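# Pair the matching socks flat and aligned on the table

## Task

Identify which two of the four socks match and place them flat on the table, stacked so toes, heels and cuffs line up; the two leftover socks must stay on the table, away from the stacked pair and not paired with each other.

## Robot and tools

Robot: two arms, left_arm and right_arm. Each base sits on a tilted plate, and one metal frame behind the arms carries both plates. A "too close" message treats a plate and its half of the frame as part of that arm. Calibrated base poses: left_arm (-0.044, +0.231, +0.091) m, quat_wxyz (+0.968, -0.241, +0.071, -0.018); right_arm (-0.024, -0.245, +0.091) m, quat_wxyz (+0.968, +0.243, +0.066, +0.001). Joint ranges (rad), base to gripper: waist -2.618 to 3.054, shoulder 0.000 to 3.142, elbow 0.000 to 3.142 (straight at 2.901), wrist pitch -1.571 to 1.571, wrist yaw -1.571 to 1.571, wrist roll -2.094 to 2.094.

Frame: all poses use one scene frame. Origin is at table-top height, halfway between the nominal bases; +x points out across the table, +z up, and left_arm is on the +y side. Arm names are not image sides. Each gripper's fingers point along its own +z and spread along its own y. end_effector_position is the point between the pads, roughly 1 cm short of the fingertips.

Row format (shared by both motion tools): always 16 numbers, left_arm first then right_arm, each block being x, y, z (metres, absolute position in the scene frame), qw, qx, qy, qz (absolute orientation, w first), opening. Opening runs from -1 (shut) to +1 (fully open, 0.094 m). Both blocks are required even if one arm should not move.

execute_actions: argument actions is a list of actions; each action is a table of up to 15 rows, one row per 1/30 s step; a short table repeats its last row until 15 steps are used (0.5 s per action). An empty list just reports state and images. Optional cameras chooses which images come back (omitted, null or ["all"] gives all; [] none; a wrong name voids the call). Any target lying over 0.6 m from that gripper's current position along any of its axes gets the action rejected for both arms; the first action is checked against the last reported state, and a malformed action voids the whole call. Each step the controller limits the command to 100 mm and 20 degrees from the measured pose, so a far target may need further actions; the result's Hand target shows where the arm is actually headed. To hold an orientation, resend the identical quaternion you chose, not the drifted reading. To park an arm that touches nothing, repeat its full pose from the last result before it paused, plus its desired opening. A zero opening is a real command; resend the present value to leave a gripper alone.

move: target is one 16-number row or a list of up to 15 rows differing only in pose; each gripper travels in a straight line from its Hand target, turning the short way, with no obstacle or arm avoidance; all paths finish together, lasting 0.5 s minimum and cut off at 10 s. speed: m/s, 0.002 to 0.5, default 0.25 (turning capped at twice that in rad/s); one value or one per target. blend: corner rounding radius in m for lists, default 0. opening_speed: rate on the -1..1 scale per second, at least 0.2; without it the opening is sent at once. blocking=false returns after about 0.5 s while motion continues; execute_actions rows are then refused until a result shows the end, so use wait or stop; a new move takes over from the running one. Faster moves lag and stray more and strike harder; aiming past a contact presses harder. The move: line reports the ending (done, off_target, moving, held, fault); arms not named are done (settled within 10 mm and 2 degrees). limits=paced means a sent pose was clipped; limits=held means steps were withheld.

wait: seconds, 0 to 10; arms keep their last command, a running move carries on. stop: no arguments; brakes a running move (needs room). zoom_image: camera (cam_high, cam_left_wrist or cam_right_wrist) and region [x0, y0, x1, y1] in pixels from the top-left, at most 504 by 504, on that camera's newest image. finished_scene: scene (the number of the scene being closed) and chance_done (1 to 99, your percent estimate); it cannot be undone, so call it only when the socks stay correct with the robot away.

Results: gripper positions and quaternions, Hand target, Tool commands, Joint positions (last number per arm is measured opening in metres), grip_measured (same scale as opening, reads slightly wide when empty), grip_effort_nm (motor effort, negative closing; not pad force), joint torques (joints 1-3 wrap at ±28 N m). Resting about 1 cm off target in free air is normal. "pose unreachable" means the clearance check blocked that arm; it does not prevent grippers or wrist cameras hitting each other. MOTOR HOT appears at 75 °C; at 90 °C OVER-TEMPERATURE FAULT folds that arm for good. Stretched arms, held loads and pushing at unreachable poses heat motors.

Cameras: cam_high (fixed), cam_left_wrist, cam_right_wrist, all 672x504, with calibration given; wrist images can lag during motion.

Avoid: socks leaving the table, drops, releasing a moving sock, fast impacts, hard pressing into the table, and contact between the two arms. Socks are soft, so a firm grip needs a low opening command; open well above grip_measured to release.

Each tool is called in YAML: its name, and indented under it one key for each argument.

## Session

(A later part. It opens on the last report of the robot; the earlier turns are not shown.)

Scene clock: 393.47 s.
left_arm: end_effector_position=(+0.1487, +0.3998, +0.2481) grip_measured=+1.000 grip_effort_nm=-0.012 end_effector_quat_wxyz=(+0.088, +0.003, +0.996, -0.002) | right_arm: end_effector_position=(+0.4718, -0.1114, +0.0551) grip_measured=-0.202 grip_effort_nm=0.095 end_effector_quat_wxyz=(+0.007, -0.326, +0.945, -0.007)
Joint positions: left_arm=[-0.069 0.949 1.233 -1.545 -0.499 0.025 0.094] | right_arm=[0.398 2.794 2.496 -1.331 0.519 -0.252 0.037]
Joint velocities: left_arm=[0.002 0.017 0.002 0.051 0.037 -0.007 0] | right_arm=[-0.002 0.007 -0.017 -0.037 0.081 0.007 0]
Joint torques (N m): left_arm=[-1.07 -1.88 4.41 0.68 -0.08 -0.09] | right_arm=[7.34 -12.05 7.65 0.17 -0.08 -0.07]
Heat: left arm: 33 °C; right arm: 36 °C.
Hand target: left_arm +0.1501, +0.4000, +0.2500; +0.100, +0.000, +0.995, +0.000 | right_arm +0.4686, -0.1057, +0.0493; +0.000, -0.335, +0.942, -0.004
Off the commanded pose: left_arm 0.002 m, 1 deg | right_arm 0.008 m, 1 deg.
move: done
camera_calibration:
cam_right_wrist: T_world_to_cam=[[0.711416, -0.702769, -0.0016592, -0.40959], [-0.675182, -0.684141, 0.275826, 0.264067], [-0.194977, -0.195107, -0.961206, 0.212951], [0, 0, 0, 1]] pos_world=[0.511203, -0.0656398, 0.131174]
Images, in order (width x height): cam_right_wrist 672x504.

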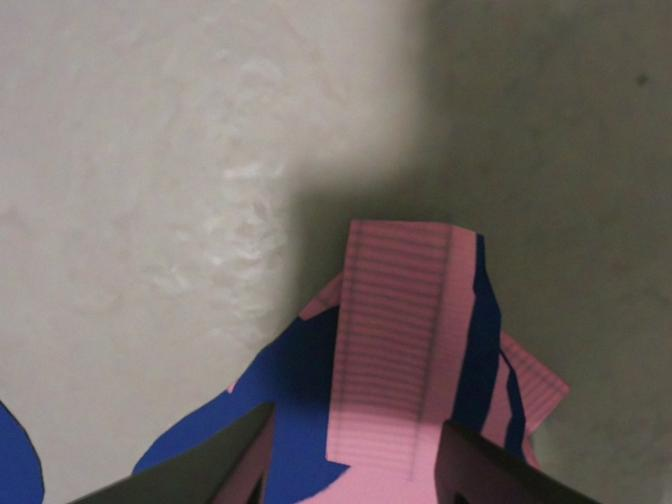

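move:
  target: [0.15,0.4,0.25,0.1,0,0.995,0,1,0.472,-0.112,0.0,0,-0.334,0.9426,0,-0.2]
  speed: 0.07
  cameras: ["cam_right_wrist"]

move:
  target: [0.15,0.4,0.25,0.1,0,0.995,0,1,0.472,-0.112,0.0,0,-0.334,0.9426,0,-1]
  opening_speed: 0.8
  cameras: ["cam_right_wrist"]

Scene clock: 398.37 s.
left_arm: end_effector_position=(+0.1487, +0.3998, +0.2481) grip_measured=+1.000 grip_effort_nm=-0.017 end_effector_quat_wxyz=(+0.088, +0.003, +0.996, -0.002) | right_arm: end_effector_position=(+0.4776, -0.1214, +0.0257) grip_measured=-0.202 grip_effort_nm=0.090 end_effector_quat_wxyz=(+0.008, -0.329, +0.944, -0.006)
Joint positions: left_arm=[-0.069 0.949 1.233 -1.545 -0.499 0.025 0.094] | right_arm=[0.35 2.794 2.416 -1.223 0.519 -0.313 0.037]
Joint velocities: left_arm=[-0.007 0.007 -0.012 0.037 -0.022 0.007 0] | right_arm=[0.002 -0.007 -0.007 -0.007 -0.051 -0.007 -0.001]
Joint torques (N m): left_arm=[-1.22 -1.78 4.31 0.71 -0.06 -0.05] | right_arm=[6.38 -11.66 3.15 1.02 -0.11 -0.14]
Heat: left arm: 33 °C; right arm: 37 °C.
Hand target: left_arm +0.1501, +0.4000, +0.2500; +0.100, +0.000, +0.995, +0.000 | right_arm +0.4712, -0.1127, +0.0007; -0.001, -0.334, +0.943, -0.001
Off the commanded pose: left_arm 0.002 m, 1 deg | right_arm 0.028 m, 1 deg.
move: off_target (right_arm)
camera_calibration:
cam_right_wrist: T_world_to_cam=[[0.714894, -0.699226, -0.0029289, -0.42205], [-0.671943, -0.688146, 0.273765, 0.267332], [-0.193439, -0.193745, -0.961792, 0.183362], [0, 0, 0, 1]] pos_world=[0.516823, -0.0756193, 0.101934]
Images, in order (width x height): cam_right_wrist 672x504.

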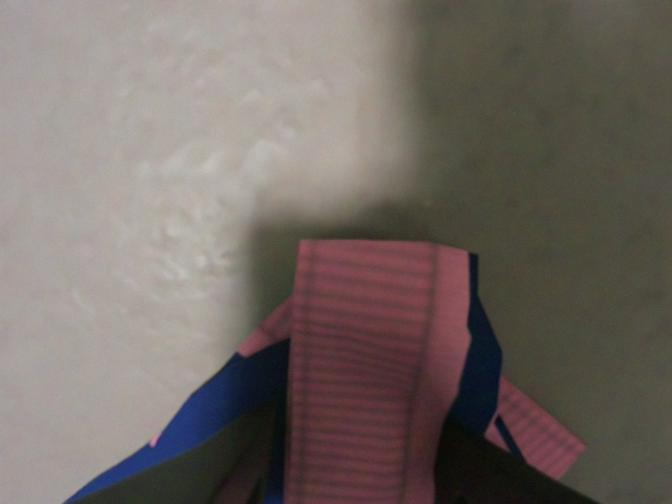

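Scene clock: 399.57 s.
left_arm: end_effector_position=(+0.1487, +0.3998, +0.2481) grip_measured=+1.000 grip_effort_nm=-0.012 end_effector_quat_wxyz=(+0.088, +0.003, +0.996, -0.002) | right_arm: end_effector_position=(+0.4849, -0.1233, +0.0252) grip_measured=-0.978 grip_effort_nm=-0.984 end_effector_quat_wxyz=(+0.020, -0.324, +0.946, -0.019)
Joint positions: left_arm=[-0.069 0.949 1.233 -1.545 -0.499 0.025 0.094] | right_arm=[0.35 2.794 2.413 -1.191 0.546 -0.317 0.001]
Joint velocities: left_arm=[-0.002 0.012 -0.007 0.095 -0.007 -0.051 0] | right_arm=[0.012 -0.007 -0.002 0.022 0.007 -0.037 -0.001]
Joint torques (N m): left_arm=[-1.2 -1.83 4.42 0.73 -0.04 -0.08] | right_arm=[6.41 -11.78 3.38 0.72 -0.39 -0.08]
Heat: left arm: 33 °C; right arm: 37 °C.
Hand target: left_arm +0.1501, +0.4000, +0.2500; +0.100, +0.000, +0.995, +0.000 | right_arm +0.4713, -0.1126, +0.0008; -0.001, -0.334, +0.943, +0.000
Off the commanded pose: left_arm 0.002 m, 1 deg | right_arm 0.030 m, 3 deg.
move: off_target (right_arm)
camera_calibration:
cam_right_wrist: T_world_to_cam=[[0.707108, -0.706412, 0.0313134, -0.426543], [-0.687617, -0.67662, 0.263377, 0.280301], [-0.164865, -0.207768, -0.964185, 0.168337], [0, 0, 0, 1]] pos_world=[0.522105, -0.0766825, 0.10184]
Images, in order (width x height): cam_right_wrist 672x504.

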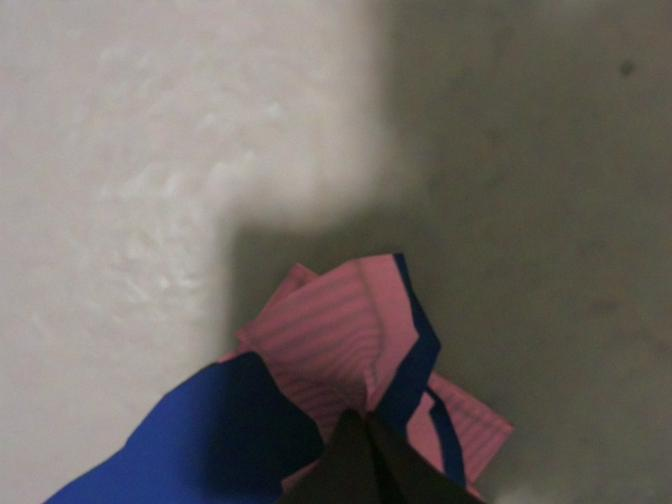

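Gripped the folded cuff; I'll lift and inspect.

move:
  target:
    - [0.15,0.4,0.25,0.1,0,0.995,0,1,0.46,-0.13,0.1,0,-0.334,0.9426,0,-1]
    - [0.15,0.4,0.25,0.1,0,0.995,0,1,0.37,-0.2,0.28,0,-0.334,0.9426,0,-1]
  speed: 0.1
  cameras: ["cam_high","cam_right_wrist"]

zoom_image:
  camera: "cam_high"
  region: [250, 200, 450, 360]

Scene clock: 406.27 s.
left_arm: end_effector_position=(+0.1487, +0.3998, +0.2481) grip_measured=+1.000 grip_effort_nm=-0.012 end_effector_quat_wxyz=(+0.088, +0.003, +0.996, -0.002) | right_arm: end_effector_position=(+0.3776, -0.2015, +0.2740) grip_measured=-0.981 grip_effort_nm=-1.033 end_effector_quat_wxyz=(+0.084, -0.326, +0.942, +0.009)
Joint positions: left_arm=[-0.069 0.949 1.233 -1.545 -0.499 0.025 0.094] | right_arm=[0.562 2.044 2.059 -1.554 0.504 -0.153 0.001]
Joint velocities: left_arm=[0.002 -0.007 -0.012 -0.022 -0.066 0.007 0] | right_arm=[-0.012 0.017 -0.007 0.037 -0.081 0.007 0]
Joint torques (N m): left_arm=[-1.18 -1.96 4.36 0.73 -0.08 -0.05] | right_arm=[6.41 -10.67 4 0.56 -0.03 0.09]
Heat: left arm: 33 °C; right arm: 38 °C.
Hand target: left_arm +0.1501, +0.4000, +0.2500; +0.100, +0.000, +0.995, +0.000 | right_arm +0.3691, -0.2003, +0.2795; +0.084, -0.332, +0.939, +0.011
Off the commanded pose: left_arm 0.002 m, 1 deg | right_arm 0.010 m, 10 deg.
joint sent to its limit (right arm) — joint 4 (wrist pitch), lower limit. The joint targets are off in orientation, not in position.
move: off_target (right_arm)
camera_calibration:
cam_right_wrist: T_world_to_cam=[[0.710895, -0.702322, 0.0370366, -0.415848], [-0.700524, -0.702435, 0.125904, 0.125449], [-0.0624093, -0.115449, -0.991351, 0.361695], [0, 0, 0, 1]] pos_world=[0.406078, -0.162182, 0.358174]
Images, in order (width x height): cam_high 672x504, cam_right_wrist 672x504.

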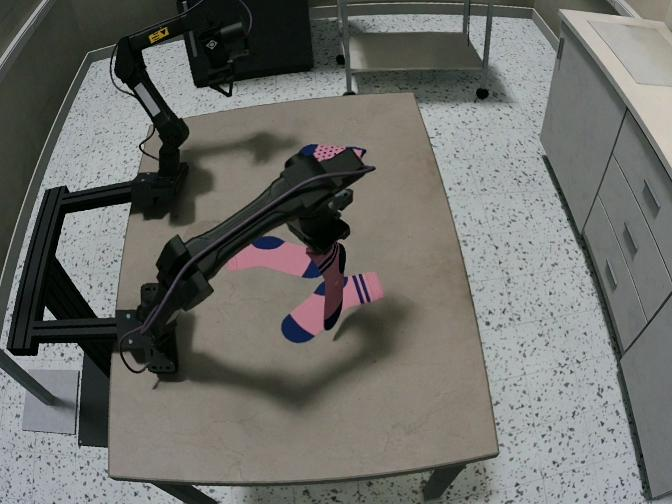

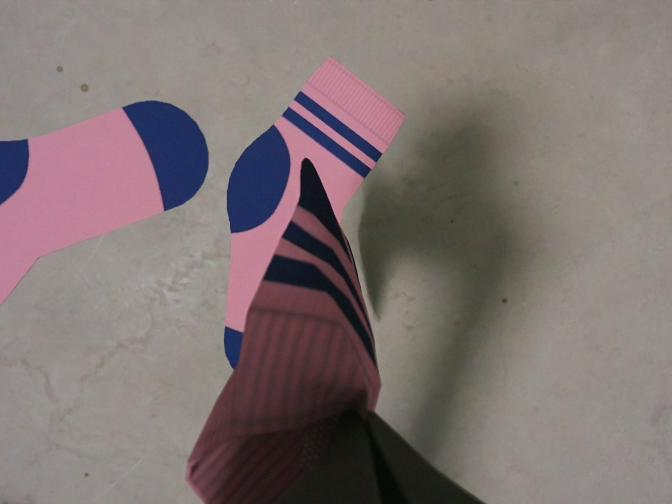

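Scaled by 2.520.

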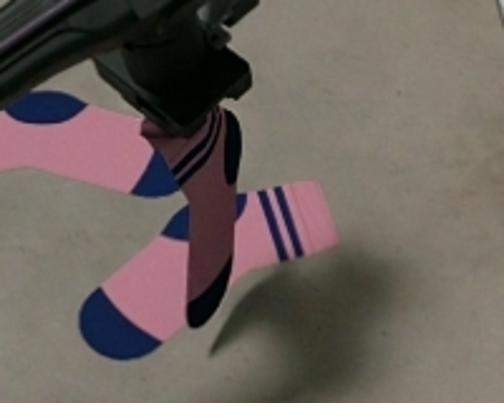

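move:
  target:
    - [0.15,0.4,0.25,0.1,0,0.995,0,1,0.36,-0.2,0.305,0,-0.707,0.707,0,-1]
    - [0.15,0.4,0.25,0.1,0,0.995,0,1,0.25,-0.185,0.305,0,-0.88,0.475,0,-1]
  speed: 0.15
  cameras: ["cam_high","cam_right_wrist"]

zoom_image:
  camera: "cam_high"
  region: [250, 200, 450, 360]

Scene clock: 426.80 s.
left_arm: end_effector_position=(+0.1487, +0.3998, +0.2481) grip_measured=+1.000 grip_effort_nm=-0.012 end_effector_quat_wxyz=(+0.088, +0.003, +0.996, -0.002) | right_arm: end_effector_position=(+0.2598, -0.1823, +0.3027) grip_measured=-0.981 grip_effort_nm=-1.033 end_effector_quat_wxyz=(-0.098, +0.869, -0.483, +0.037)
Joint positions: left_arm=[-0.069 0.949 1.233 -1.545 -0.499 0.025 0.094] | right_arm=[0.823 1.719 1.646 -1.555 0.454 -1.336 0.001]
Joint velocities: left_arm=[0.022 0.002 -0.002 0.007 -0.022 0.037 0] | right_arm=[-0.022 -0.002 -0.012 -0.037 0.051 -0.051 0]
Joint torques (N m): left_arm=[-1.32 -1.96 4.46 0.72 -0.03 -0.1] | right_arm=[4.42 -6.56 4.03 0.66 -0.13 -0.08]
Heat: left arm: 33 °C; right arm: 38 °C.
Hand target: left_arm +0.1501, +0.4000, +0.2500; +0.100, +0.000, +0.995, +0.000 | right_arm +0.2507, -0.1838, +0.3042; -0.098, +0.875, -0.472, +0.032
Off the commanded pose: left_arm 0.002 m, 1 deg | right_arm 0.010 m, 12 deg.
joint sent to its limit (right arm) — joint 4 (wrist pitch), lower limit. The joint targets are off in orientation, not in position.
move: off_target (right_arm)
camera_calibration:
cam_right_wrist: T_world_to_cam=[[0.762499, 0.619285, 0.187299, -0.137691], [0.565431, -0.778548, 0.272306, -0.334295], [0.314457, -0.101729, -0.943805, 0.275184], [0, 0, 0, 1]] pos_world=[0.207477, -0.147001, 0.37654]
Images, in order (width x height): cam_high 672x504, cam_right_wrist 672x504.

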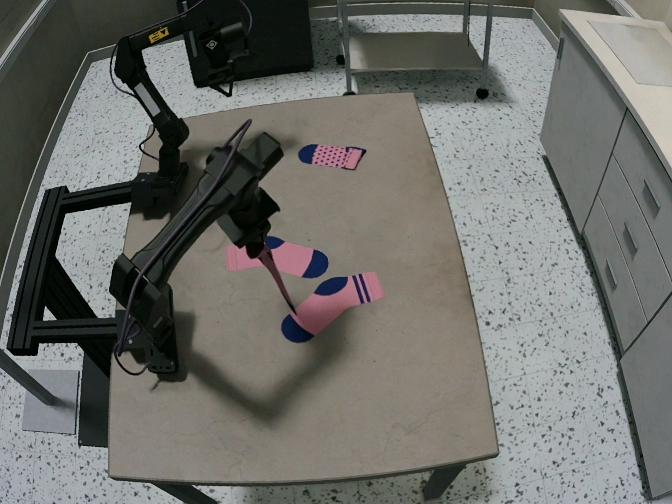

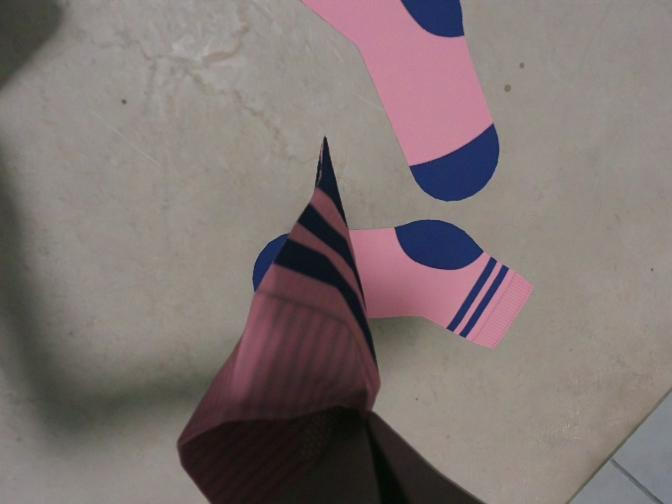

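Scaled by 2.520.

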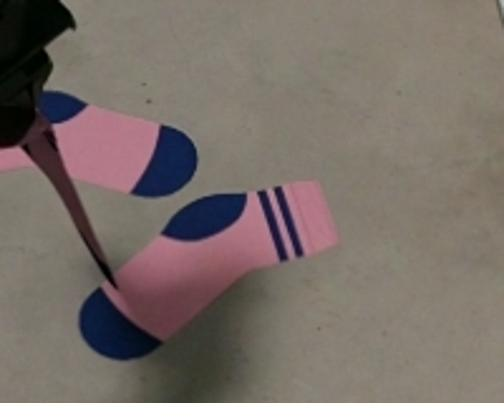

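move:
  target:
    - [0.15,0.4,0.25,0.1,0,0.995,0,1,0.232,-0.208,0.275,0,-0.87,0.492,0,-1]
  speed: 0.1
  cameras: ["cam_high","cam_right_wrist"]

zoom_image:
  camera: "cam_high"
  region: [250, 200, 450, 360]

Scene clock: 431.47 s.
left_arm: end_effector_position=(+0.1487, +0.3998, +0.2481) grip_measured=+1.000 grip_effort_nm=-0.007 end_effector_quat_wxyz=(+0.088, +0.003, +0.996, -0.002) | right_arm: end_effector_position=(+0.2387, -0.2018, +0.2744) grip_measured=-0.981 grip_effort_nm=-1.033 end_effector_quat_wxyz=(-0.054, +0.871, -0.488, +0.022)
Joint positions: left_arm=[-0.069 0.949 1.233 -1.545 -0.499 0.025 0.094] | right_arm=[0.792 1.662 1.5 -1.555 0.454 -1.32 0.001]
Joint velocities: left_arm=[-0.012 -0.002 -0.007 0.022 0.022 -0.037 0] | right_arm=[-0.007 -0.002 0.017 -0.022 -0.007 -0.022 -0.001]
Joint torques (N m): left_arm=[-1.2 -1.73 4.23 0.74 -0.06 -0.06] | right_arm=[2.86 -6.42 4.07 0.48 -0.07 0.11]
Heat: left arm: 33 °C; right arm: 37 °C.
Hand target: left_arm +0.1501, +0.4000, +0.2500; +0.100, +0.000, +0.995, +0.000 | right_arm +0.2326, -0.2074, +0.2737; -0.050, +0.870, -0.491, +0.018
Off the commanded pose: left_arm 0.002 m, 1 deg | right_arm 0.009 m, 7 deg.
joint sent to its limit (right arm) — joint 4 (wrist pitch), lower limit. The joint targets are off in orientation, not in position.
move: off_target (right_arm)
camera_calibration:
cam_right_wrist: T_world_to_cam=[[0.776229, 0.623183, 0.0954567, -0.0814902], [0.579295, -0.764766, 0.282048, -0.333052], [0.248769, -0.163636, -0.95464, 0.259279], [0, 0, 0, 1]] pos_world=[0.19169, -0.161496, 0.349234]
Images, in order (width x height): cam_high 672x504, cam_right_wrist 672x504.

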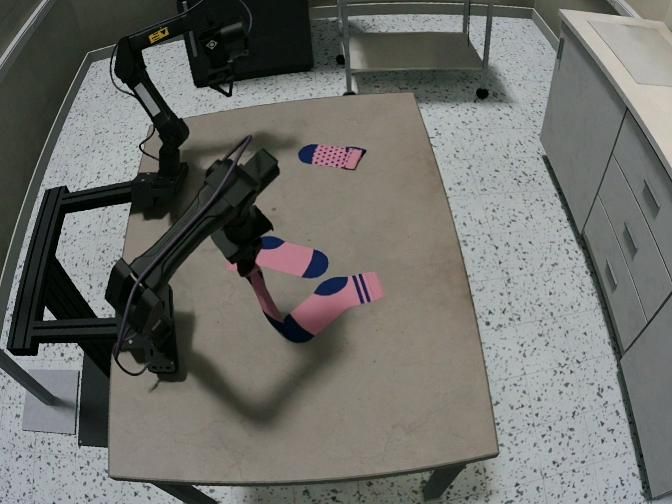

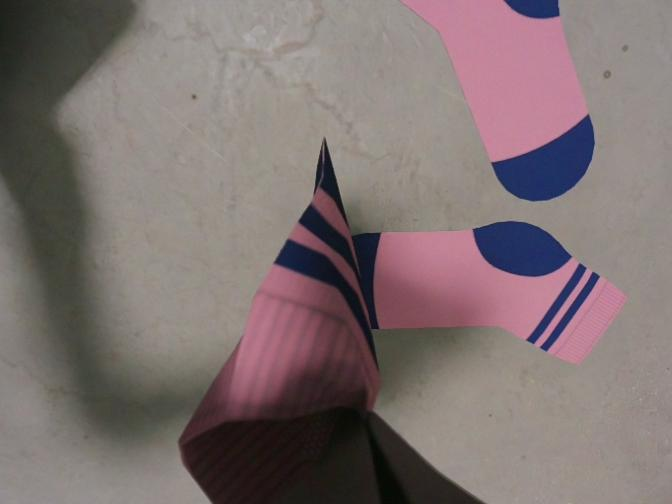

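Scaled by 2.520.

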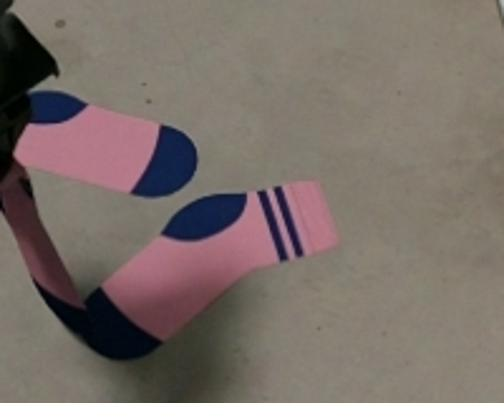

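move:
  target:
    - [0.15,0.4,0.25,0.1,0,0.995,0,1,0.235,-0.205,0.255,0,-0.86,0.51,0,-1]
    - [0.15,0.4,0.25,0.1,0,0.995,0,1,0.35,-0.17,0.175,0,-0.82,0.572,0,-1]
    - [0.15,0.4,0.25,0.1,0,0.995,0,1,0.44,-0.14,0.08,0,-0.776,0.63,0,-1]
    - [0.15,0.4,0.25,0.1,0,0.995,0,1,0.484,-0.12,0.012,0,-0.755,0.656,0,-1]
  speed: 0.12
  blend: 0.015
  cameras: ["cam_high","cam_right_wrist"]

zoom_image:
  camera: "cam_high"
  region: [250, 200, 450, 360]

Scene clock: 444.47 s.
left_arm: end_effector_position=(+0.1487, +0.3998, +0.2481) grip_measured=+1.000 grip_effort_nm=-0.012 end_effector_quat_wxyz=(+0.088, +0.003, +0.996, -0.002) | right_arm: end_effector_position=(+0.4909, -0.1235, +0.0246) grip_measured=-0.981 grip_effort_nm=-1.038 end_effector_quat_wxyz=(-0.012, +0.749, -0.663, +0.011)
Joint positions: left_arm=[-0.069 0.949 1.233 -1.545 -0.499 0.025 0.094] | right_arm=[0.337 2.856 2.549 -1.267 0.515 -1.36 0.001]
Joint velocities: left_arm=[-0.012 -0.012 0.002 -0.007 0.007 -0.007 0] | right_arm=[0.002 0.022 -0.007 0.037 0.007 -0.066 0]
Joint torques (N m): left_arm=[-1.09 -1.92 4.36 0.74 -0.09 -0.09] | right_arm=[6.97 -11.75 7.16 0.18 0.03 -0.04]
Heat: left arm: 33 °C; right arm: 36 °C.
Hand target: left_arm +0.1501, +0.4000, +0.2500; +0.100, +0.000, +0.995, +0.000 | right_arm +0.4840, -0.1212, +0.0121; +0.003, +0.755, -0.656, +0.004
Off the commanded pose: left_arm 0.002 m, 1 deg | right_arm 0.015 m, 2 deg.
move: off_target (right_arm)
camera_calibration:
cam_right_wrist: T_world_to_cam=[[0.969422, 0.245108, 0.0119827, -0.441689], [0.231476, -0.929537, 0.287018, -0.19849], [0.0814888, -0.275467, -0.95785, 0.0392563], [0, 0, 0, 1]] pos_world=[0.470929, -0.0654282, 0.0998643]
Images, in order (width x height): cam_high 672x504, cam_right_wrist 672x504.

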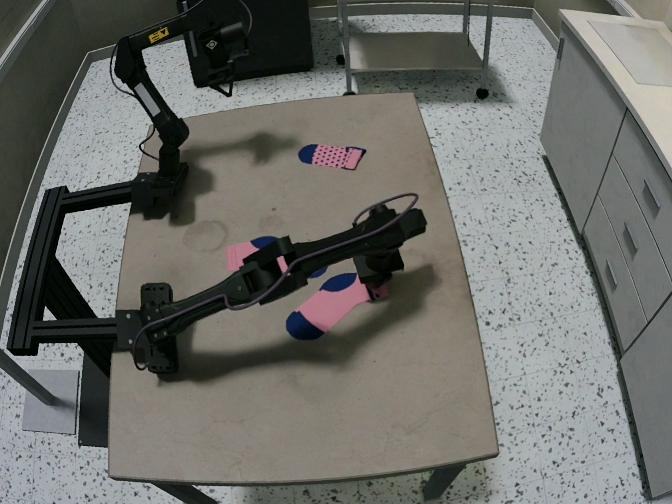

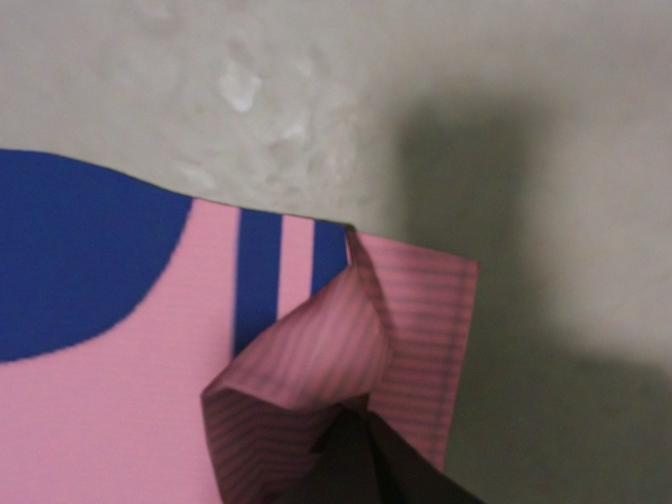

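Scaled by 2.520.

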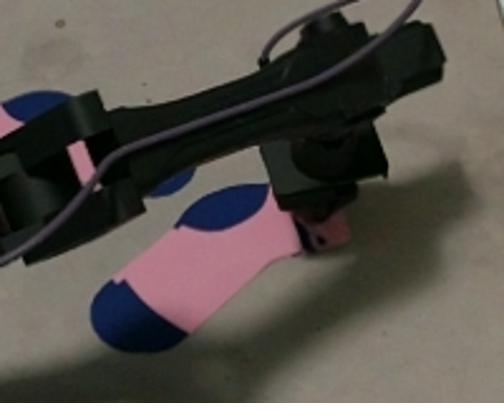

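move:
  target: [0.15,0.4,0.25,0.1,0,0.995,0,1,0.496,-0.12,0.015,0,-0.755,0.656,0,-1]
  speed: 0.08
  cameras: []

move:
  target: [0.15,0.4,0.25,0.1,0,0.995,0,1,0.496,-0.12,0.015,0,-0.755,0.656,0,-0.2]
  opening_speed: 1
  cameras: ["cam_right_wrist"]

move:
  target:
    - [0.15,0.4,0.25,0.1,0,0.995,0,1,0.492,-0.12,0.1,0,-0.755,0.656,0,-0.2]
    - [0.15,0.4,0.25,0.1,0,0.995,0,1,0.33,-0.22,0.30,0.1,0,0.995,0,-0.2]
  cameras: ["cam_right_wrist"]

Scene clock: 453.10 s.
left_arm: end_effector_position=(+0.1487, +0.3998, +0.2481) grip_measured=+1.000 grip_effort_nm=-0.022 end_effector_quat_wxyz=(+0.088, +0.003, +0.996, -0.002) | right_arm: end_effector_position=(+0.5026, -0.1246, +0.0257) grip_measured=-0.981 grip_effort_nm=-1.033 end_effector_quat_wxyz=(-0.018, +0.747, -0.664, +0.015)
Joint positions: left_arm=[-0.069 0.949 1.233 -1.545 -0.499 0.025 0.094] | right_arm=[0.33 2.974 2.8 -1.38 0.515 -1.372 0.001]
Joint velocities: left_arm=[-0.002 0.007 -0.007 0.051 0.037 0.022 0] | right_arm=[0.007 0.002 -0.012 -0.037 0.007 0.022 0.001]
Joint torques (N m): left_arm=[-1.13 -1.72 4.29 0.72 -0.05 -0.1] | right_arm=[7.23 -12.25 7.41 0.21 -0.08 -0.08]
Heat: left arm: 33 °C; right arm: 37 °C.
Hand target: left_arm +0.1501, +0.4000, +0.2500; +0.100, +0.000, +0.995, +0.000 | right_arm +0.4951, -0.1205, +0.0150; -0.007, +0.755, -0.656, +0.004
Off the commanded pose: left_arm 0.002 m, 1 deg | right_arm 0.013 m, 3 deg.
move: off_target (right_arm)
No camera images: "cameras" was empty.

Scene clock: 454.20 s.
left_arm: end_effector_position=(+0.1487, +0.3998, +0.2481) grip_measured=+1.000 grip_effort_nm=-0.012 end_effector_quat_wxyz=(+0.088, +0.003, +0.996, -0.002) | right_arm: end_effector_position=(+0.5026, -0.1243, +0.0251) grip_measured=-0.202 grip_effort_nm=0.095 end_effector_quat_wxyz=(-0.017, +0.748, -0.664, +0.014)
Joint positions: left_arm=[-0.069 0.949 1.233 -1.545 -0.499 0.025 0.094] | right_arm=[0.33 2.995 2.841 -1.401 0.515 -1.373 0.037]
Joint velocities: left_arm=[-0.012 -0.012 -0.017 -0.007 -0.007 -0.022 0] | right_arm=[-0.007 -0.002 0.002 0.007 0.022 0.022 0.002]
Joint torques (N m): left_arm=[-1.18 -1.74 4.22 0.74 -0.05 -0.09] | right_arm=[7.27 -12.23 7.5 0.19 -0.07 -0.07]
Heat: left arm: 33 °C; right arm: 37 °C.
Hand target: left_arm +0.1501, +0.4000, +0.2500; +0.100, +0.000, +0.995, +0.000 | right_arm +0.4954, -0.1202, +0.0148; -0.007, +0.755, -0.656, +0.004
Off the commanded pose: left_arm 0.002 m, 1 deg | right_arm 0.013 m, 3 deg.
move: off_target (right_arm)
camera_calibration:
cam_right_wrist: T_world_to_cam=[[0.969687, 0.243204, 0.0236543, -0.453522], [0.226536, -0.93105, 0.286055, -0.199787], [0.0915931, -0.272025, -0.957921, 0.033997], [0, 0, 0, 1]] pos_world=[0.48192, -0.0664655, 0.100444]
Images, in order (width x height): cam_right_wrist 672x504.

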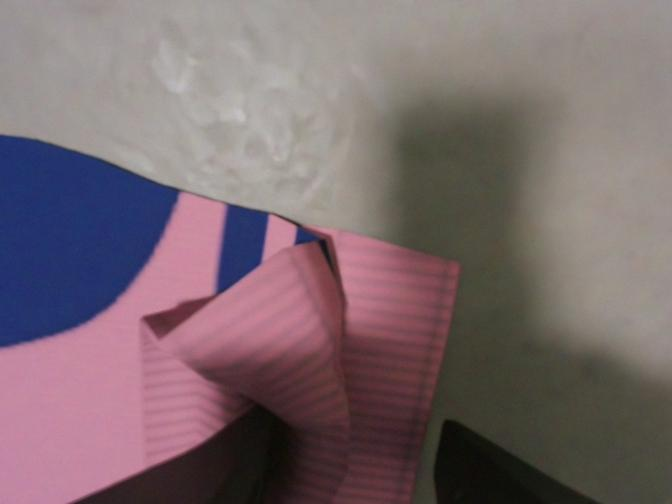

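Scene clock: 458.93 s.
left_arm: end_effector_position=(+0.1487, +0.3998, +0.2481) grip_measured=+1.000 grip_effort_nm=-0.017 end_effector_quat_wxyz=(+0.088, +0.003, +0.996, -0.002) | right_arm: end_effector_position=(+0.3376, -0.2170, +0.2971) grip_measured=-0.202 grip_effort_nm=0.095 end_effector_quat_wxyz=(+0.112, +0.007, +0.994, +0.018)
Joint positions: left_arm=[-0.069 0.949 1.233 -1.545 -0.499 0.025 0.094] | right_arm=[0.649 1.861 1.865 -1.55 0.576 0.6 0.037]
Joint velocities: left_arm=[-0.007 -0.002 -0.002 -0.037 -0.007 -0.022 0] | right_arm=[0.017 -0.017 -0.002 -0.081 -0.066 -0.022 0]
Joint torques (N m): left_arm=[-1.21 -2.02 4.37 0.72 -0.07 -0.12] | right_arm=[5.45 -8.42 3.97 0.57 0.19 0.08]
Heat: left arm: 33 °C; right arm: 38 °C.
Hand target: left_arm +0.1501, +0.4000, +0.2500; +0.100, +0.000, +0.995, +0.000 | right_arm +0.3300, -0.2197, +0.3001; +0.113, +0.001, +0.994, +0.012
Off the commanded pose: left_arm 0.002 m, 1 deg | right_arm 0.009 m, 3 deg.
elbow stopped short (right arm): the move would have taken joint 3 (elbow) straighter than the controller allows.
joint sent to its limit (right arm) — joint 4 (wrist pitch), lower limit. The joint targets still meet the commanded pose.
move: off_target (right_arm)
camera_calibration:
cam_right_wrist: T_world_to_cam=[[0.117203, -0.992657, -0.0299371, -0.241844], [-0.991154, -0.11881, 0.0591371, 0.328257], [-0.0622596, 0.0227412, -0.997801, 0.412132], [0, 0, 0, 1]] pos_world=[0.379358, -0.21044, 0.384574]
Images, in order (width x height): cam_right_wrist 672x504.

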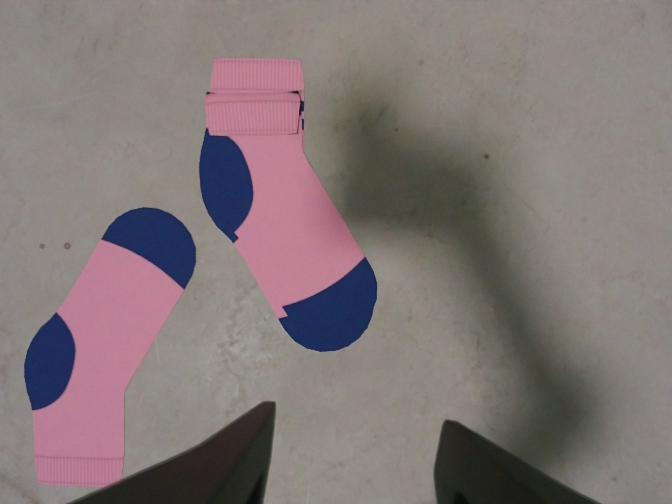

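move:
  target: [0.15,0.4,0.25,0.1,0,0.995,0,1,0.458,-0.108,0.05,0,-0.707,0.707,0,-0.3]
  cameras: ["cam_right_wrist"]

Scene clock: 467.63 s.
left_arm: end_effector_position=(+0.1487, +0.3998, +0.2481) grip_measured=+1.000 grip_effort_nm=-0.017 end_effector_quat_wxyz=(+0.088, +0.003, +0.996, -0.002) | right_arm: end_effector_position=(+0.4619, -0.1104, +0.0570) grip_measured=-0.298 grip_effort_nm=-0.125 end_effector_quat_wxyz=(-0.009, +0.701, -0.713, +0.006)
Joint positions: left_arm=[-0.069 0.949 1.233 -1.545 -0.499 0.025 0.094] | right_arm=[0.405 2.71 2.336 -1.25 0.507 -1.137 0.033]
Joint velocities: left_arm=[-0.007 -0.002 -0.002 -0.051 -0.066 0.007 0] | right_arm=[0.012 -0.007 -0.007 0.007 -0.022 0.066 -0.002]
Joint torques (N m): left_arm=[-1.13 -1.78 4.3 0.72 -0.09 -0.07] | right_arm=[6.95 -11.56 7.49 0.16 0.03 -0.06]
Heat: left arm: 33 °C; right arm: 38 °C.
Hand target: left_arm +0.1501, +0.4000, +0.2500; +0.100, +0.000, +0.995, +0.000 | right_arm +0.4590, -0.1076, +0.0494; +0.002, +0.708, -0.706, +0.003
Off the commanded pose: left_arm 0.002 m, 1 deg | right_arm 0.008 m, 2 deg.
move: done
camera_calibration:
cam_right_wrist: T_world_to_cam=[[0.994006, 0.109328, -0.00015348, -0.442783], [0.105002, -0.954282, 0.279859, -0.132813], [0.0304501, -0.278198, -0.960041, 0.0996618], [0, 0, 0, 1]] pos_world=[0.45104, -0.050607, 0.132781]
Images, in order (width x height): cam_right_wrist 672x504.

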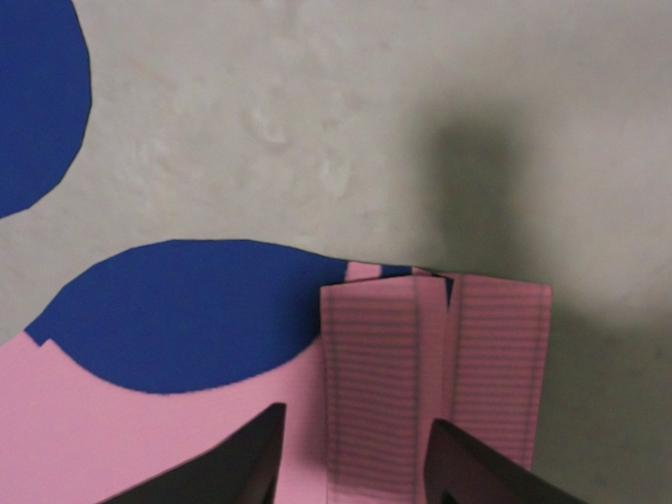

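move:
  target: [0.15,0.4,0.25,0.1,0,0.995,0,1,0.465,-0.120,0.006,0,-0.707,0.707,0,-0.3]
  speed: 0.07
  cameras: ["cam_right_wrist"]

move:
  target: [0.15,0.4,0.25,0.1,0,0.995,0,1,0.465,-0.120,0.006,0,-0.707,0.707,0,-1]
  opening_speed: 0.8
  cameras: ["cam_right_wrist"]

Scene clock: 472.17 s.
left_arm: end_effector_position=(+0.1487, +0.3998, +0.2481) grip_measured=+1.000 grip_effort_nm=-0.022 end_effector_quat_wxyz=(+0.088, +0.003, +0.996, -0.002) | right_arm: end_effector_position=(+0.4738, -0.1268, +0.0256) grip_measured=-0.298 grip_effort_nm=-0.134 end_effector_quat_wxyz=(-0.013, +0.700, -0.714, +0.006)
Joint positions: left_arm=[-0.069 0.949 1.233 -1.545 -0.499 0.025 0.094] | right_arm=[0.34 2.725 2.291 -1.147 0.508 -1.211 0.033]
Joint velocities: left_arm=[0.022 0.022 0.002 -0.007 -0.007 0.037 0] | right_arm=[-0.007 0.002 0.012 -0.022 -0.007 0.007 0]
Joint torques (N m): left_arm=[-1.18 -1.89 4.19 0.73 -0.07 -0.02] | right_arm=[6.78 -11.66 3.9 0.67 0.01 -0.05]
Heat: left arm: 33 °C; right arm: 38 °C.
Hand target: left_arm +0.1501, +0.4000, +0.2500; +0.100, +0.000, +0.995, +0.000 | right_arm +0.4649, -0.1206, +0.0064; +0.001, +0.707, -0.707, +0.000
Off the commanded pose: left_arm 0.002 m, 1 deg | right_arm 0.022 m, 2 deg.
move: off_target (right_arm)
camera_calibration:
cam_right_wrist: T_world_to_cam=[[0.994407, 0.105398, 0.00678486, -0.453701], [0.0994336, -0.955921, 0.276275, -0.138374], [0.0356045, -0.274055, -0.961055, 0.0626981], [0, 0, 0, 1]] pos_world=[0.46269, -0.067273, 0.101564]
Images, in order (width x height): cam_right_wrist 672x504.

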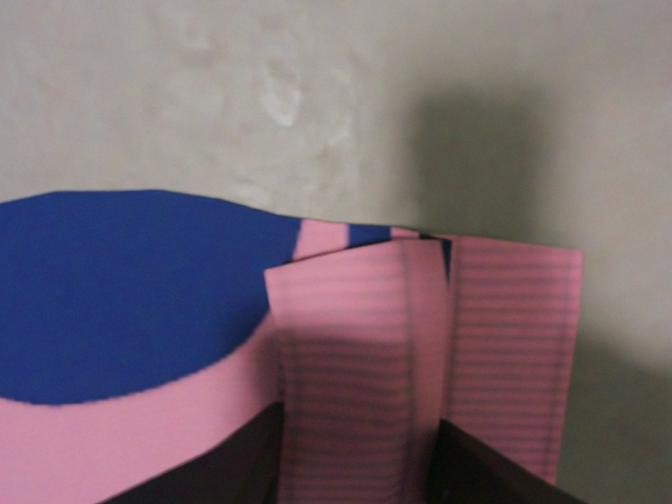

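Scene clock: 473.27 s.
left_arm: end_effector_position=(+0.1487, +0.3998, +0.2481) grip_measured=+1.000 grip_effort_nm=-0.017 end_effector_quat_wxyz=(+0.088, +0.003, +0.996, -0.002) | right_arm: end_effector_position=(+0.4743, -0.1266, +0.0256) grip_measured=-0.946 grip_effort_nm=-1.004 end_effector_quat_wxyz=(-0.014, +0.700, -0.714, +0.007)
Joint positions: left_arm=[-0.069 0.949 1.233 -1.545 -0.499 0.025 0.094] | right_arm=[0.34 2.725 2.291 -1.144 0.508 -1.212 0.003]
Joint velocities: left_arm=[0.002 0.002 0.007 -0.022 -0.022 -0.007 0] | right_arm=[-0.012 0.027 0.002 -0.007 -0.007 0.022 -0.001]
Joint torques (N m): left_arm=[-1.03 -1.95 4.33 0.74 -0.06 -0.05] | right_arm=[6.8 -11.9 3.56 0.7 0 -0.07]
Heat: left arm: 33 °C; right arm: 38 °C.
Hand target: left_arm +0.1501, +0.4000, +0.2500; +0.100, +0.000, +0.995, +0.000 | right_arm +0.4646, -0.1203, +0.0064; +0.000, +0.707, -0.707, +0.000
Off the commanded pose: left_arm 0.002 m, 1 deg | right_arm 0.023 m, 2 deg.
move: off_target (right_arm)
camera_calibration:
cam_right_wrist: T_world_to_cam=[[0.994389, 0.105425, 0.00873138, -0.454242], [0.0989438, -0.956101, 0.275829, -0.138042], [0.0374273, -0.273417, -0.961167, 0.0619611], [0, 0, 0, 1]] pos_world=[0.463032, -0.067152, 0.101597]
Images, in order (width x height): cam_right_wrist 672x504.

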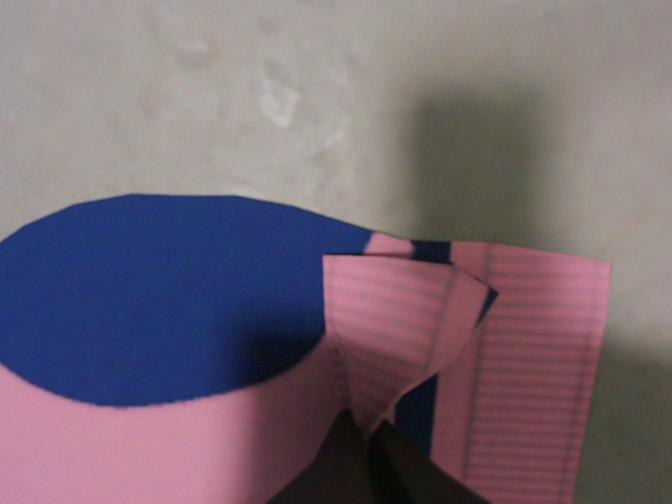

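move:
  target:
    - [0.15,0.4,0.25,0.1,0,0.995,0,1,0.468,-0.119,0.05,0,-0.707,0.707,0,-1]
    - [0.15,0.4,0.25,0.1,0,0.995,0,1,0.50,-0.117,0.05,0,-0.707,0.707,0,-1]
    - [0.15,0.4,0.25,0.1,0,0.995,0,1,0.505,-0.117,0.016,0,-0.707,0.707,0,-1]
  speed: 0.08
  blend: 0.01
  cameras: ["cam_right_wrist"]

Scene clock: 478.67 s.
left_arm: end_effector_position=(+0.1487, +0.3998, +0.2481) grip_measured=+1.000 grip_effort_nm=-0.022 end_effector_quat_wxyz=(+0.088, +0.003, +0.996, -0.002) | right_arm: end_effector_position=(+0.5066, -0.1222, +0.0286) grip_measured=-0.950 grip_effort_nm=-1.048 end_effector_quat_wxyz=(-0.028, +0.702, -0.712, +0.014)
Joint positions: left_arm=[-0.069 0.949 1.233 -1.545 -0.499 0.025 0.094] | right_arm=[0.332 2.999 2.861 -1.398 0.508 -1.247 0.002]
Joint velocities: left_arm=[-0.017 -0.007 0.002 0.007 -0.007 -0.095 0] | right_arm=[-0.032 -0.007 -0.007 -0.022 -0.051 -0.051 -0.001]
Joint torques (N m): left_arm=[-1.18 -1.78 4.44 0.74 -0.05 -0.07] | right_arm=[7.17 -12.29 6.86 0.49 0 -0.09]
Heat: left arm: 33 °C; right arm: 38 °C.
Hand target: left_arm +0.1501, +0.4000, +0.2500; +0.100, +0.000, +0.995, +0.000 | right_arm +0.5029, -0.1177, +0.0160; -0.021, +0.707, -0.707, +0.010
Off the commanded pose: left_arm 0.002 m, 1 deg | right_arm 0.014 m, 4 deg.
elbow stopped short (right arm): the move would have taken joint 3 (elbow) straighter than the controller allows.
move: off_target (right_arm)
camera_calibration:
cam_right_wrist: T_world_to_cam=[[0.992909, 0.111776, 0.0404712, -0.486236], [0.0968821, -0.958146, 0.269389, -0.136915], [0.0688884, -0.263557, -0.962181, 0.050166], [0, 0, 0, 1]] pos_world=[0.492597, -0.0636136, 0.104831]
Images, in order (width x height): cam_right_wrist 672x504.

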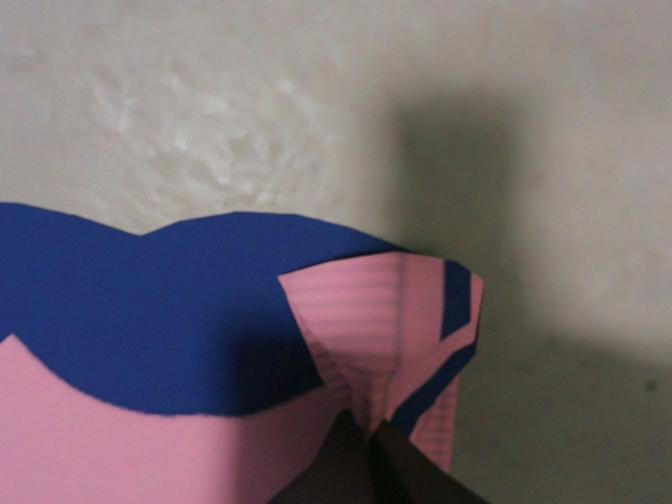

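move:
  target:
    - [0.15,0.4,0.25,0.1,0,0.995,0,1,0.47,-0.13,0.08,0,-0.707,0.707,0,-1]
    - [0.15,0.4,0.25,0.1,0,0.995,0,1,0.38,-0.2,0.3,0,-0.707,0.707,0,-1]
    - [0.15,0.4,0.25,0.1,0,0.995,0,1,0.42,-0.36,0.3,0,-0.707,0.707,0,-1]
  speed: 0.13
  blend: 0.02
  cameras: ["cam_high","cam_right_wrist"]

Scene clock: 499.10 s.
left_arm: end_effector_position=(+0.1487, +0.3998, +0.2481) grip_measured=+1.000 grip_effort_nm=-0.012 end_effector_quat_wxyz=(+0.088, +0.003, +0.996, -0.002) | right_arm: end_effector_position=(+0.4213, -0.3539, +0.2837) grip_measured=-0.950 grip_effort_nm=-1.053 end_effector_quat_wxyz=(-0.090, +0.702, -0.701, +0.087)
Joint positions: left_arm=[-0.069 0.949 1.233 -1.545 -0.499 0.025 0.094] | right_arm=[0.242 1.954 2.235 -1.552 0.546 -1.476 0.002]
Joint velocities: left_arm=[0.007 -0.027 -0.012 -0.066 0.007 -0.022 0] | right_arm=[-0.002 0.002 0.017 -0.081 0.037 -0.022 0]
Joint torques (N m): left_arm=[-0.99 -1.81 4.26 0.72 -0.07 -0.05] | right_arm=[5.09 -11.75 6.98 0.68 0.05 -0.07]
Heat: left arm: 33 °C; right arm: 40 °C.
Hand target: left_arm +0.1501, +0.4000, +0.2500; +0.100, +0.000, +0.995, +0.000 | right_arm +0.4178, -0.3616, +0.2995; -0.103, +0.698, -0.702, +0.098
Off the commanded pose: left_arm 0.002 m, 1 deg | right_arm 0.017 m, 14 deg.
joint sent to its limit (right arm) — joint 4 (wrist pitch), lower limit. The joint targets are off in orientation, not in position.
move: off_target (right_arm)
camera_calibration:
cam_right_wrist: T_world_to_cam=[[0.965628, 0.128267, 0.226075, -0.421314], [0.056031, -0.952032, 0.300825, -0.408892], [0.253817, -0.277818, -0.926496, 0.147406], [0, 0, 0, 1]] pos_world=[0.392329, -0.294286, 0.354824]
Images, in order (width x height): cam_high 672x504, cam_right_wrist 672x504.

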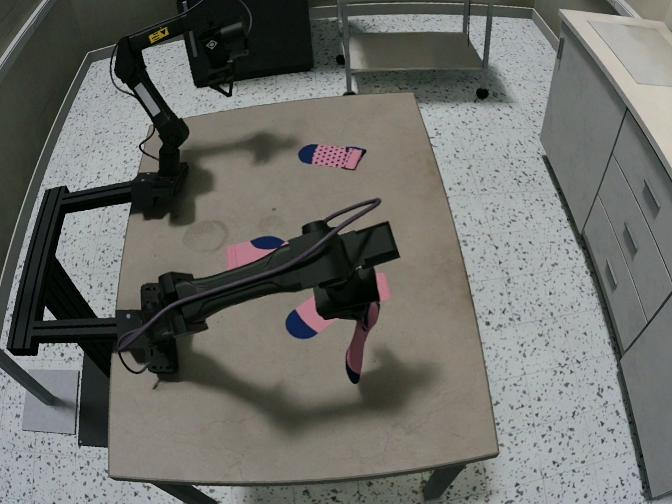

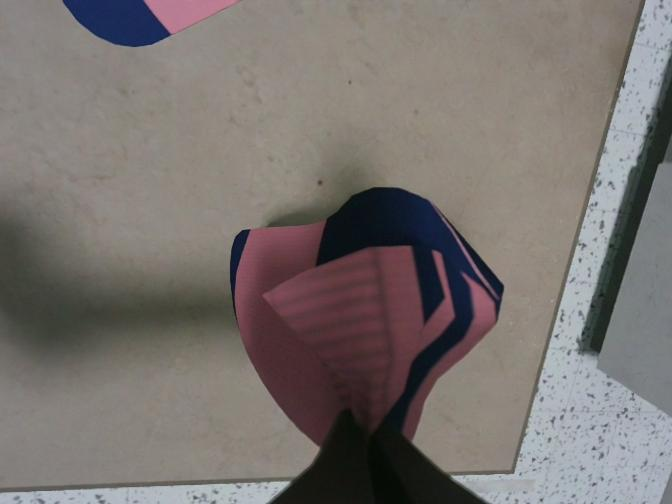

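move:
  target:
    - [0.15,0.4,0.25,0.1,0,0.995,0,1,0.42,-0.37,0.24,0,-0.707,0.707,0,-1]
    - [0.15,0.4,0.25,0.1,0,0.995,0,1,0.31,-0.375,0.13,0,-0.707,0.707,0,-1]
    - [0.15,0.4,0.25,0.1,0,0.995,0,1,0.235,-0.375,0.03,0,-0.707,0.707,0,-1]
    - [0.15,0.4,0.25,0.1,0,0.995,0,1,0.22,-0.375,0.014,0,-0.707,0.707,0,-1]
  speed: 0.12
  blend: 0.01
  cameras: ["cam_right_wrist"]

move:
  target: [0.15,0.4,0.25,0.1,0,0.995,0,1,0.22,-0.375,0.014,0,-0.707,0.707,0,-0.2]
  opening_speed: 1
  cameras: ["cam_right_wrist"]

move:
  target: [0.15,0.4,0.25,0.1,0,0.995,0,1,0.225,-0.375,0.18,0,-0.707,0.707,0,-0.2]
  cameras: ["cam_high","cam_right_wrist"]

Scene clock: 509.53 s.
left_arm: end_effector_position=(+0.1487, +0.3998, +0.2481) grip_measured=+1.000 grip_effort_nm=-0.017 end_effector_quat_wxyz=(+0.088, +0.003, +0.996, -0.002) | right_arm: end_effector_position=(+0.2198, -0.3764, +0.0161) grip_measured=-0.950 grip_effort_nm=-1.053 end_effector_quat_wxyz=(+0.017, +0.715, -0.699, -0.009)
Joint positions: left_arm=[-0.069 0.949 1.233 -1.545 -0.499 0.025 0.094] | right_arm=[-0.25 1.519 0.731 -0.55 0.459 -1.885 0.002]
Joint velocities: left_arm=[-0.002 -0.012 0.002 -0.022 -0.037 0.081 0] | right_arm=[0.002 0.007 0.002 -0.037 -0.022 -0.007 0]
Joint torques (N m): left_arm=[-1.21 -1.98 4.34 0.71 -0.08 -0.09] | right_arm=[1.39 -6.8 2.48 0.96 -0.11 -0.08]
Heat: left arm: 33 °C; right arm: 39 °C.
Hand target: left_arm +0.1501, +0.4000, +0.2500; +0.100, +0.000, +0.995, +0.000 | right_arm +0.2231, -0.3772, +0.0125; +0.007, +0.709, -0.705, +0.001
Off the commanded pose: left_arm 0.002 m, 1 deg | right_arm 0.003 m, 3 deg.
move: off_target (right_arm)
camera_calibration:
cam_right_wrist: T_world_to_cam=[[0.987357, 0.147294, -0.0585657, -0.156419], [0.15798, -0.94461, 0.287672, -0.357953], [-0.0129495, -0.293287, -0.955937, -0.00236006], [0, 0, 0, 1]] pos_world=[0.21096, -0.315779, 0.0915562]
Images, in order (width x height): cam_right_wrist 672x504.

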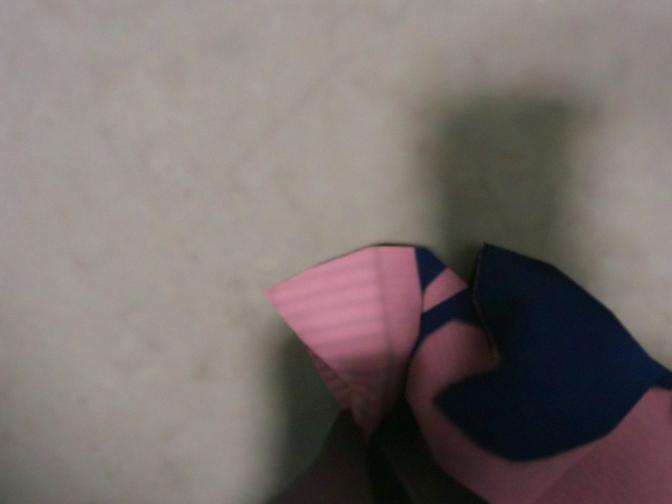

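Scene clock: 510.67 s.
left_arm: end_effector_position=(+0.1487, +0.3998, +0.2481) grip_measured=+1.000 grip_effort_nm=-0.022 end_effector_quat_wxyz=(+0.088, +0.003, +0.996, -0.002) | right_arm: end_effector_position=(+0.2171, -0.3766, +0.0168) grip_measured=-0.203 grip_effort_nm=0.115 end_effector_quat_wxyz=(+0.013, +0.711, -0.703, -0.007)
Joint positions: left_arm=[-0.069 0.949 1.233 -1.545 -0.499 0.025 0.094] | right_arm=[-0.257 1.5 0.716 -0.543 0.453 -1.885 0.037]
Joint velocities: left_arm=[-0.012 -0.022 -0.012 0.007 0.007 0.022 0] | right_arm=[0.012 0.002 0.007 0.022 0.037 0.022 -0.001]
Joint torques (N m): left_arm=[-1.2 -1.99 4.45 0.71 -0.08 -0.08] | right_arm=[1.63 -6.87 2.58 0.84 -0.2 -0.07]
Heat: left arm: 33 °C; right arm: 39 °C.
Hand target: left_arm +0.1501, +0.4000, +0.2500; +0.100, +0.000, +0.995, +0.000 | right_arm +0.2198, -0.3752, +0.0142; +0.001, +0.707, -0.707, -0.001
Off the commanded pose: left_arm 0.002 m, 1 deg | right_arm 0.004 m, 2 deg.
move: done
camera_calibration:
cam_right_wrist: T_world_to_cam=[[0.989117, 0.138011, -0.0509919, -0.157693], [0.146868, -0.946858, 0.286163, -0.356296], [-0.00878834, -0.290538, -0.956823, -0.00168291], [0, 0, 0, 1]] pos_world=[0.208291, -0.316087, 0.0923074]
Images, in order (width x height): cam_right_wrist 672x504.

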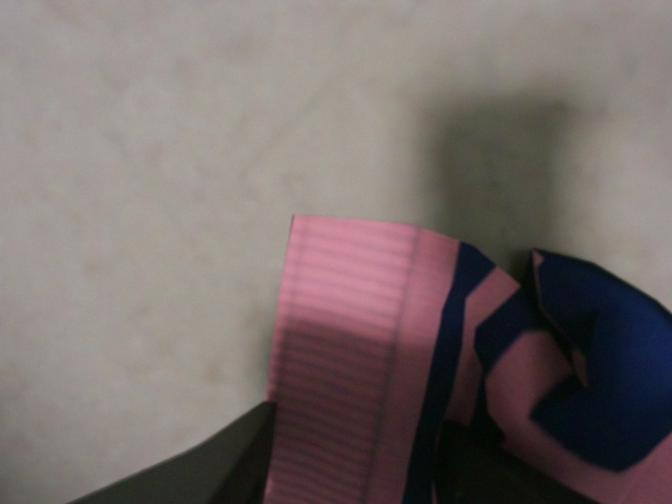

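Scene clock: 512.30 s.
left_arm: end_effector_position=(+0.1487, +0.3998, +0.2481) grip_measured=+1.000 grip_effort_nm=-0.012 end_effector_quat_wxyz=(+0.088, +0.003, +0.996, -0.002) | right_arm: end_effector_position=(+0.2222, -0.3735, +0.1755) grip_measured=-0.202 grip_effort_nm=0.095 end_effector_quat_wxyz=(-0.004, +0.705, -0.710, -0.001)
Joint positions: left_arm=[-0.069 0.949 1.233 -1.545 -0.499 0.025 0.094] | right_arm=[0.075 1.29 1.126 -1.295 0.492 -1.515 0.037]
Joint velocities: left_arm=[-0.012 -0.032 -0.002 0.051 -0.022 -0.007 0] | right_arm=[-0.007 0.002 0.012 -0.051 -0.037 -0.081 0]
Joint torques (N m): left_arm=[-1.11 -1.94 4.41 0.73 -0.07 -0.06] | right_arm=[3.04 -3.99 7.09 0.12 0.02 0.09]
Heat: left arm: 33 °C; right arm: 39 °C.
Hand target: left_arm +0.1501, +0.4000, +0.2500; +0.100, +0.000, +0.995, +0.000 | right_arm +0.2239, -0.3736, +0.1810; -0.005, +0.707, -0.708, +0.000
Off the commanded pose: left_arm 0.002 m, 1 deg | right_arm 0.005 m, 1 deg.
move: done
camera_calibration:
cam_right_wrist: T_world_to_cam=[[0.992732, 0.11935, -0.0154511, -0.169105], [0.118962, -0.953787, 0.275932, -0.39414], [0.0181954, -0.275765, -0.961053, 0.151408], [0, 0, 0, 1]] pos_world=[0.212009, -0.31399, 0.251654]
Images, in order (width x height): cam_high 672x504, cam_right_wrist 672x504.

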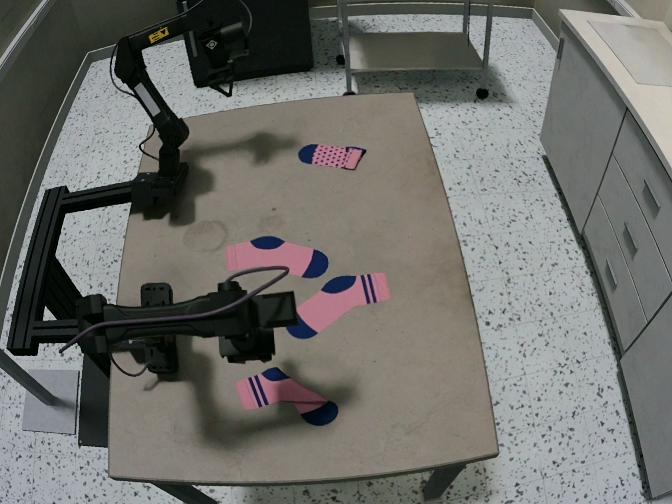

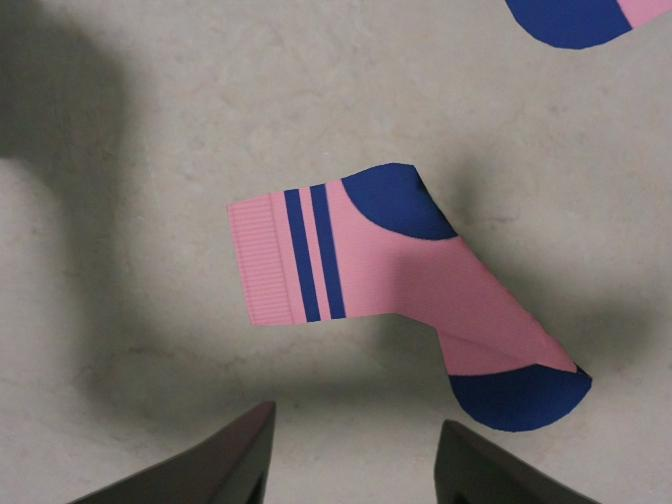

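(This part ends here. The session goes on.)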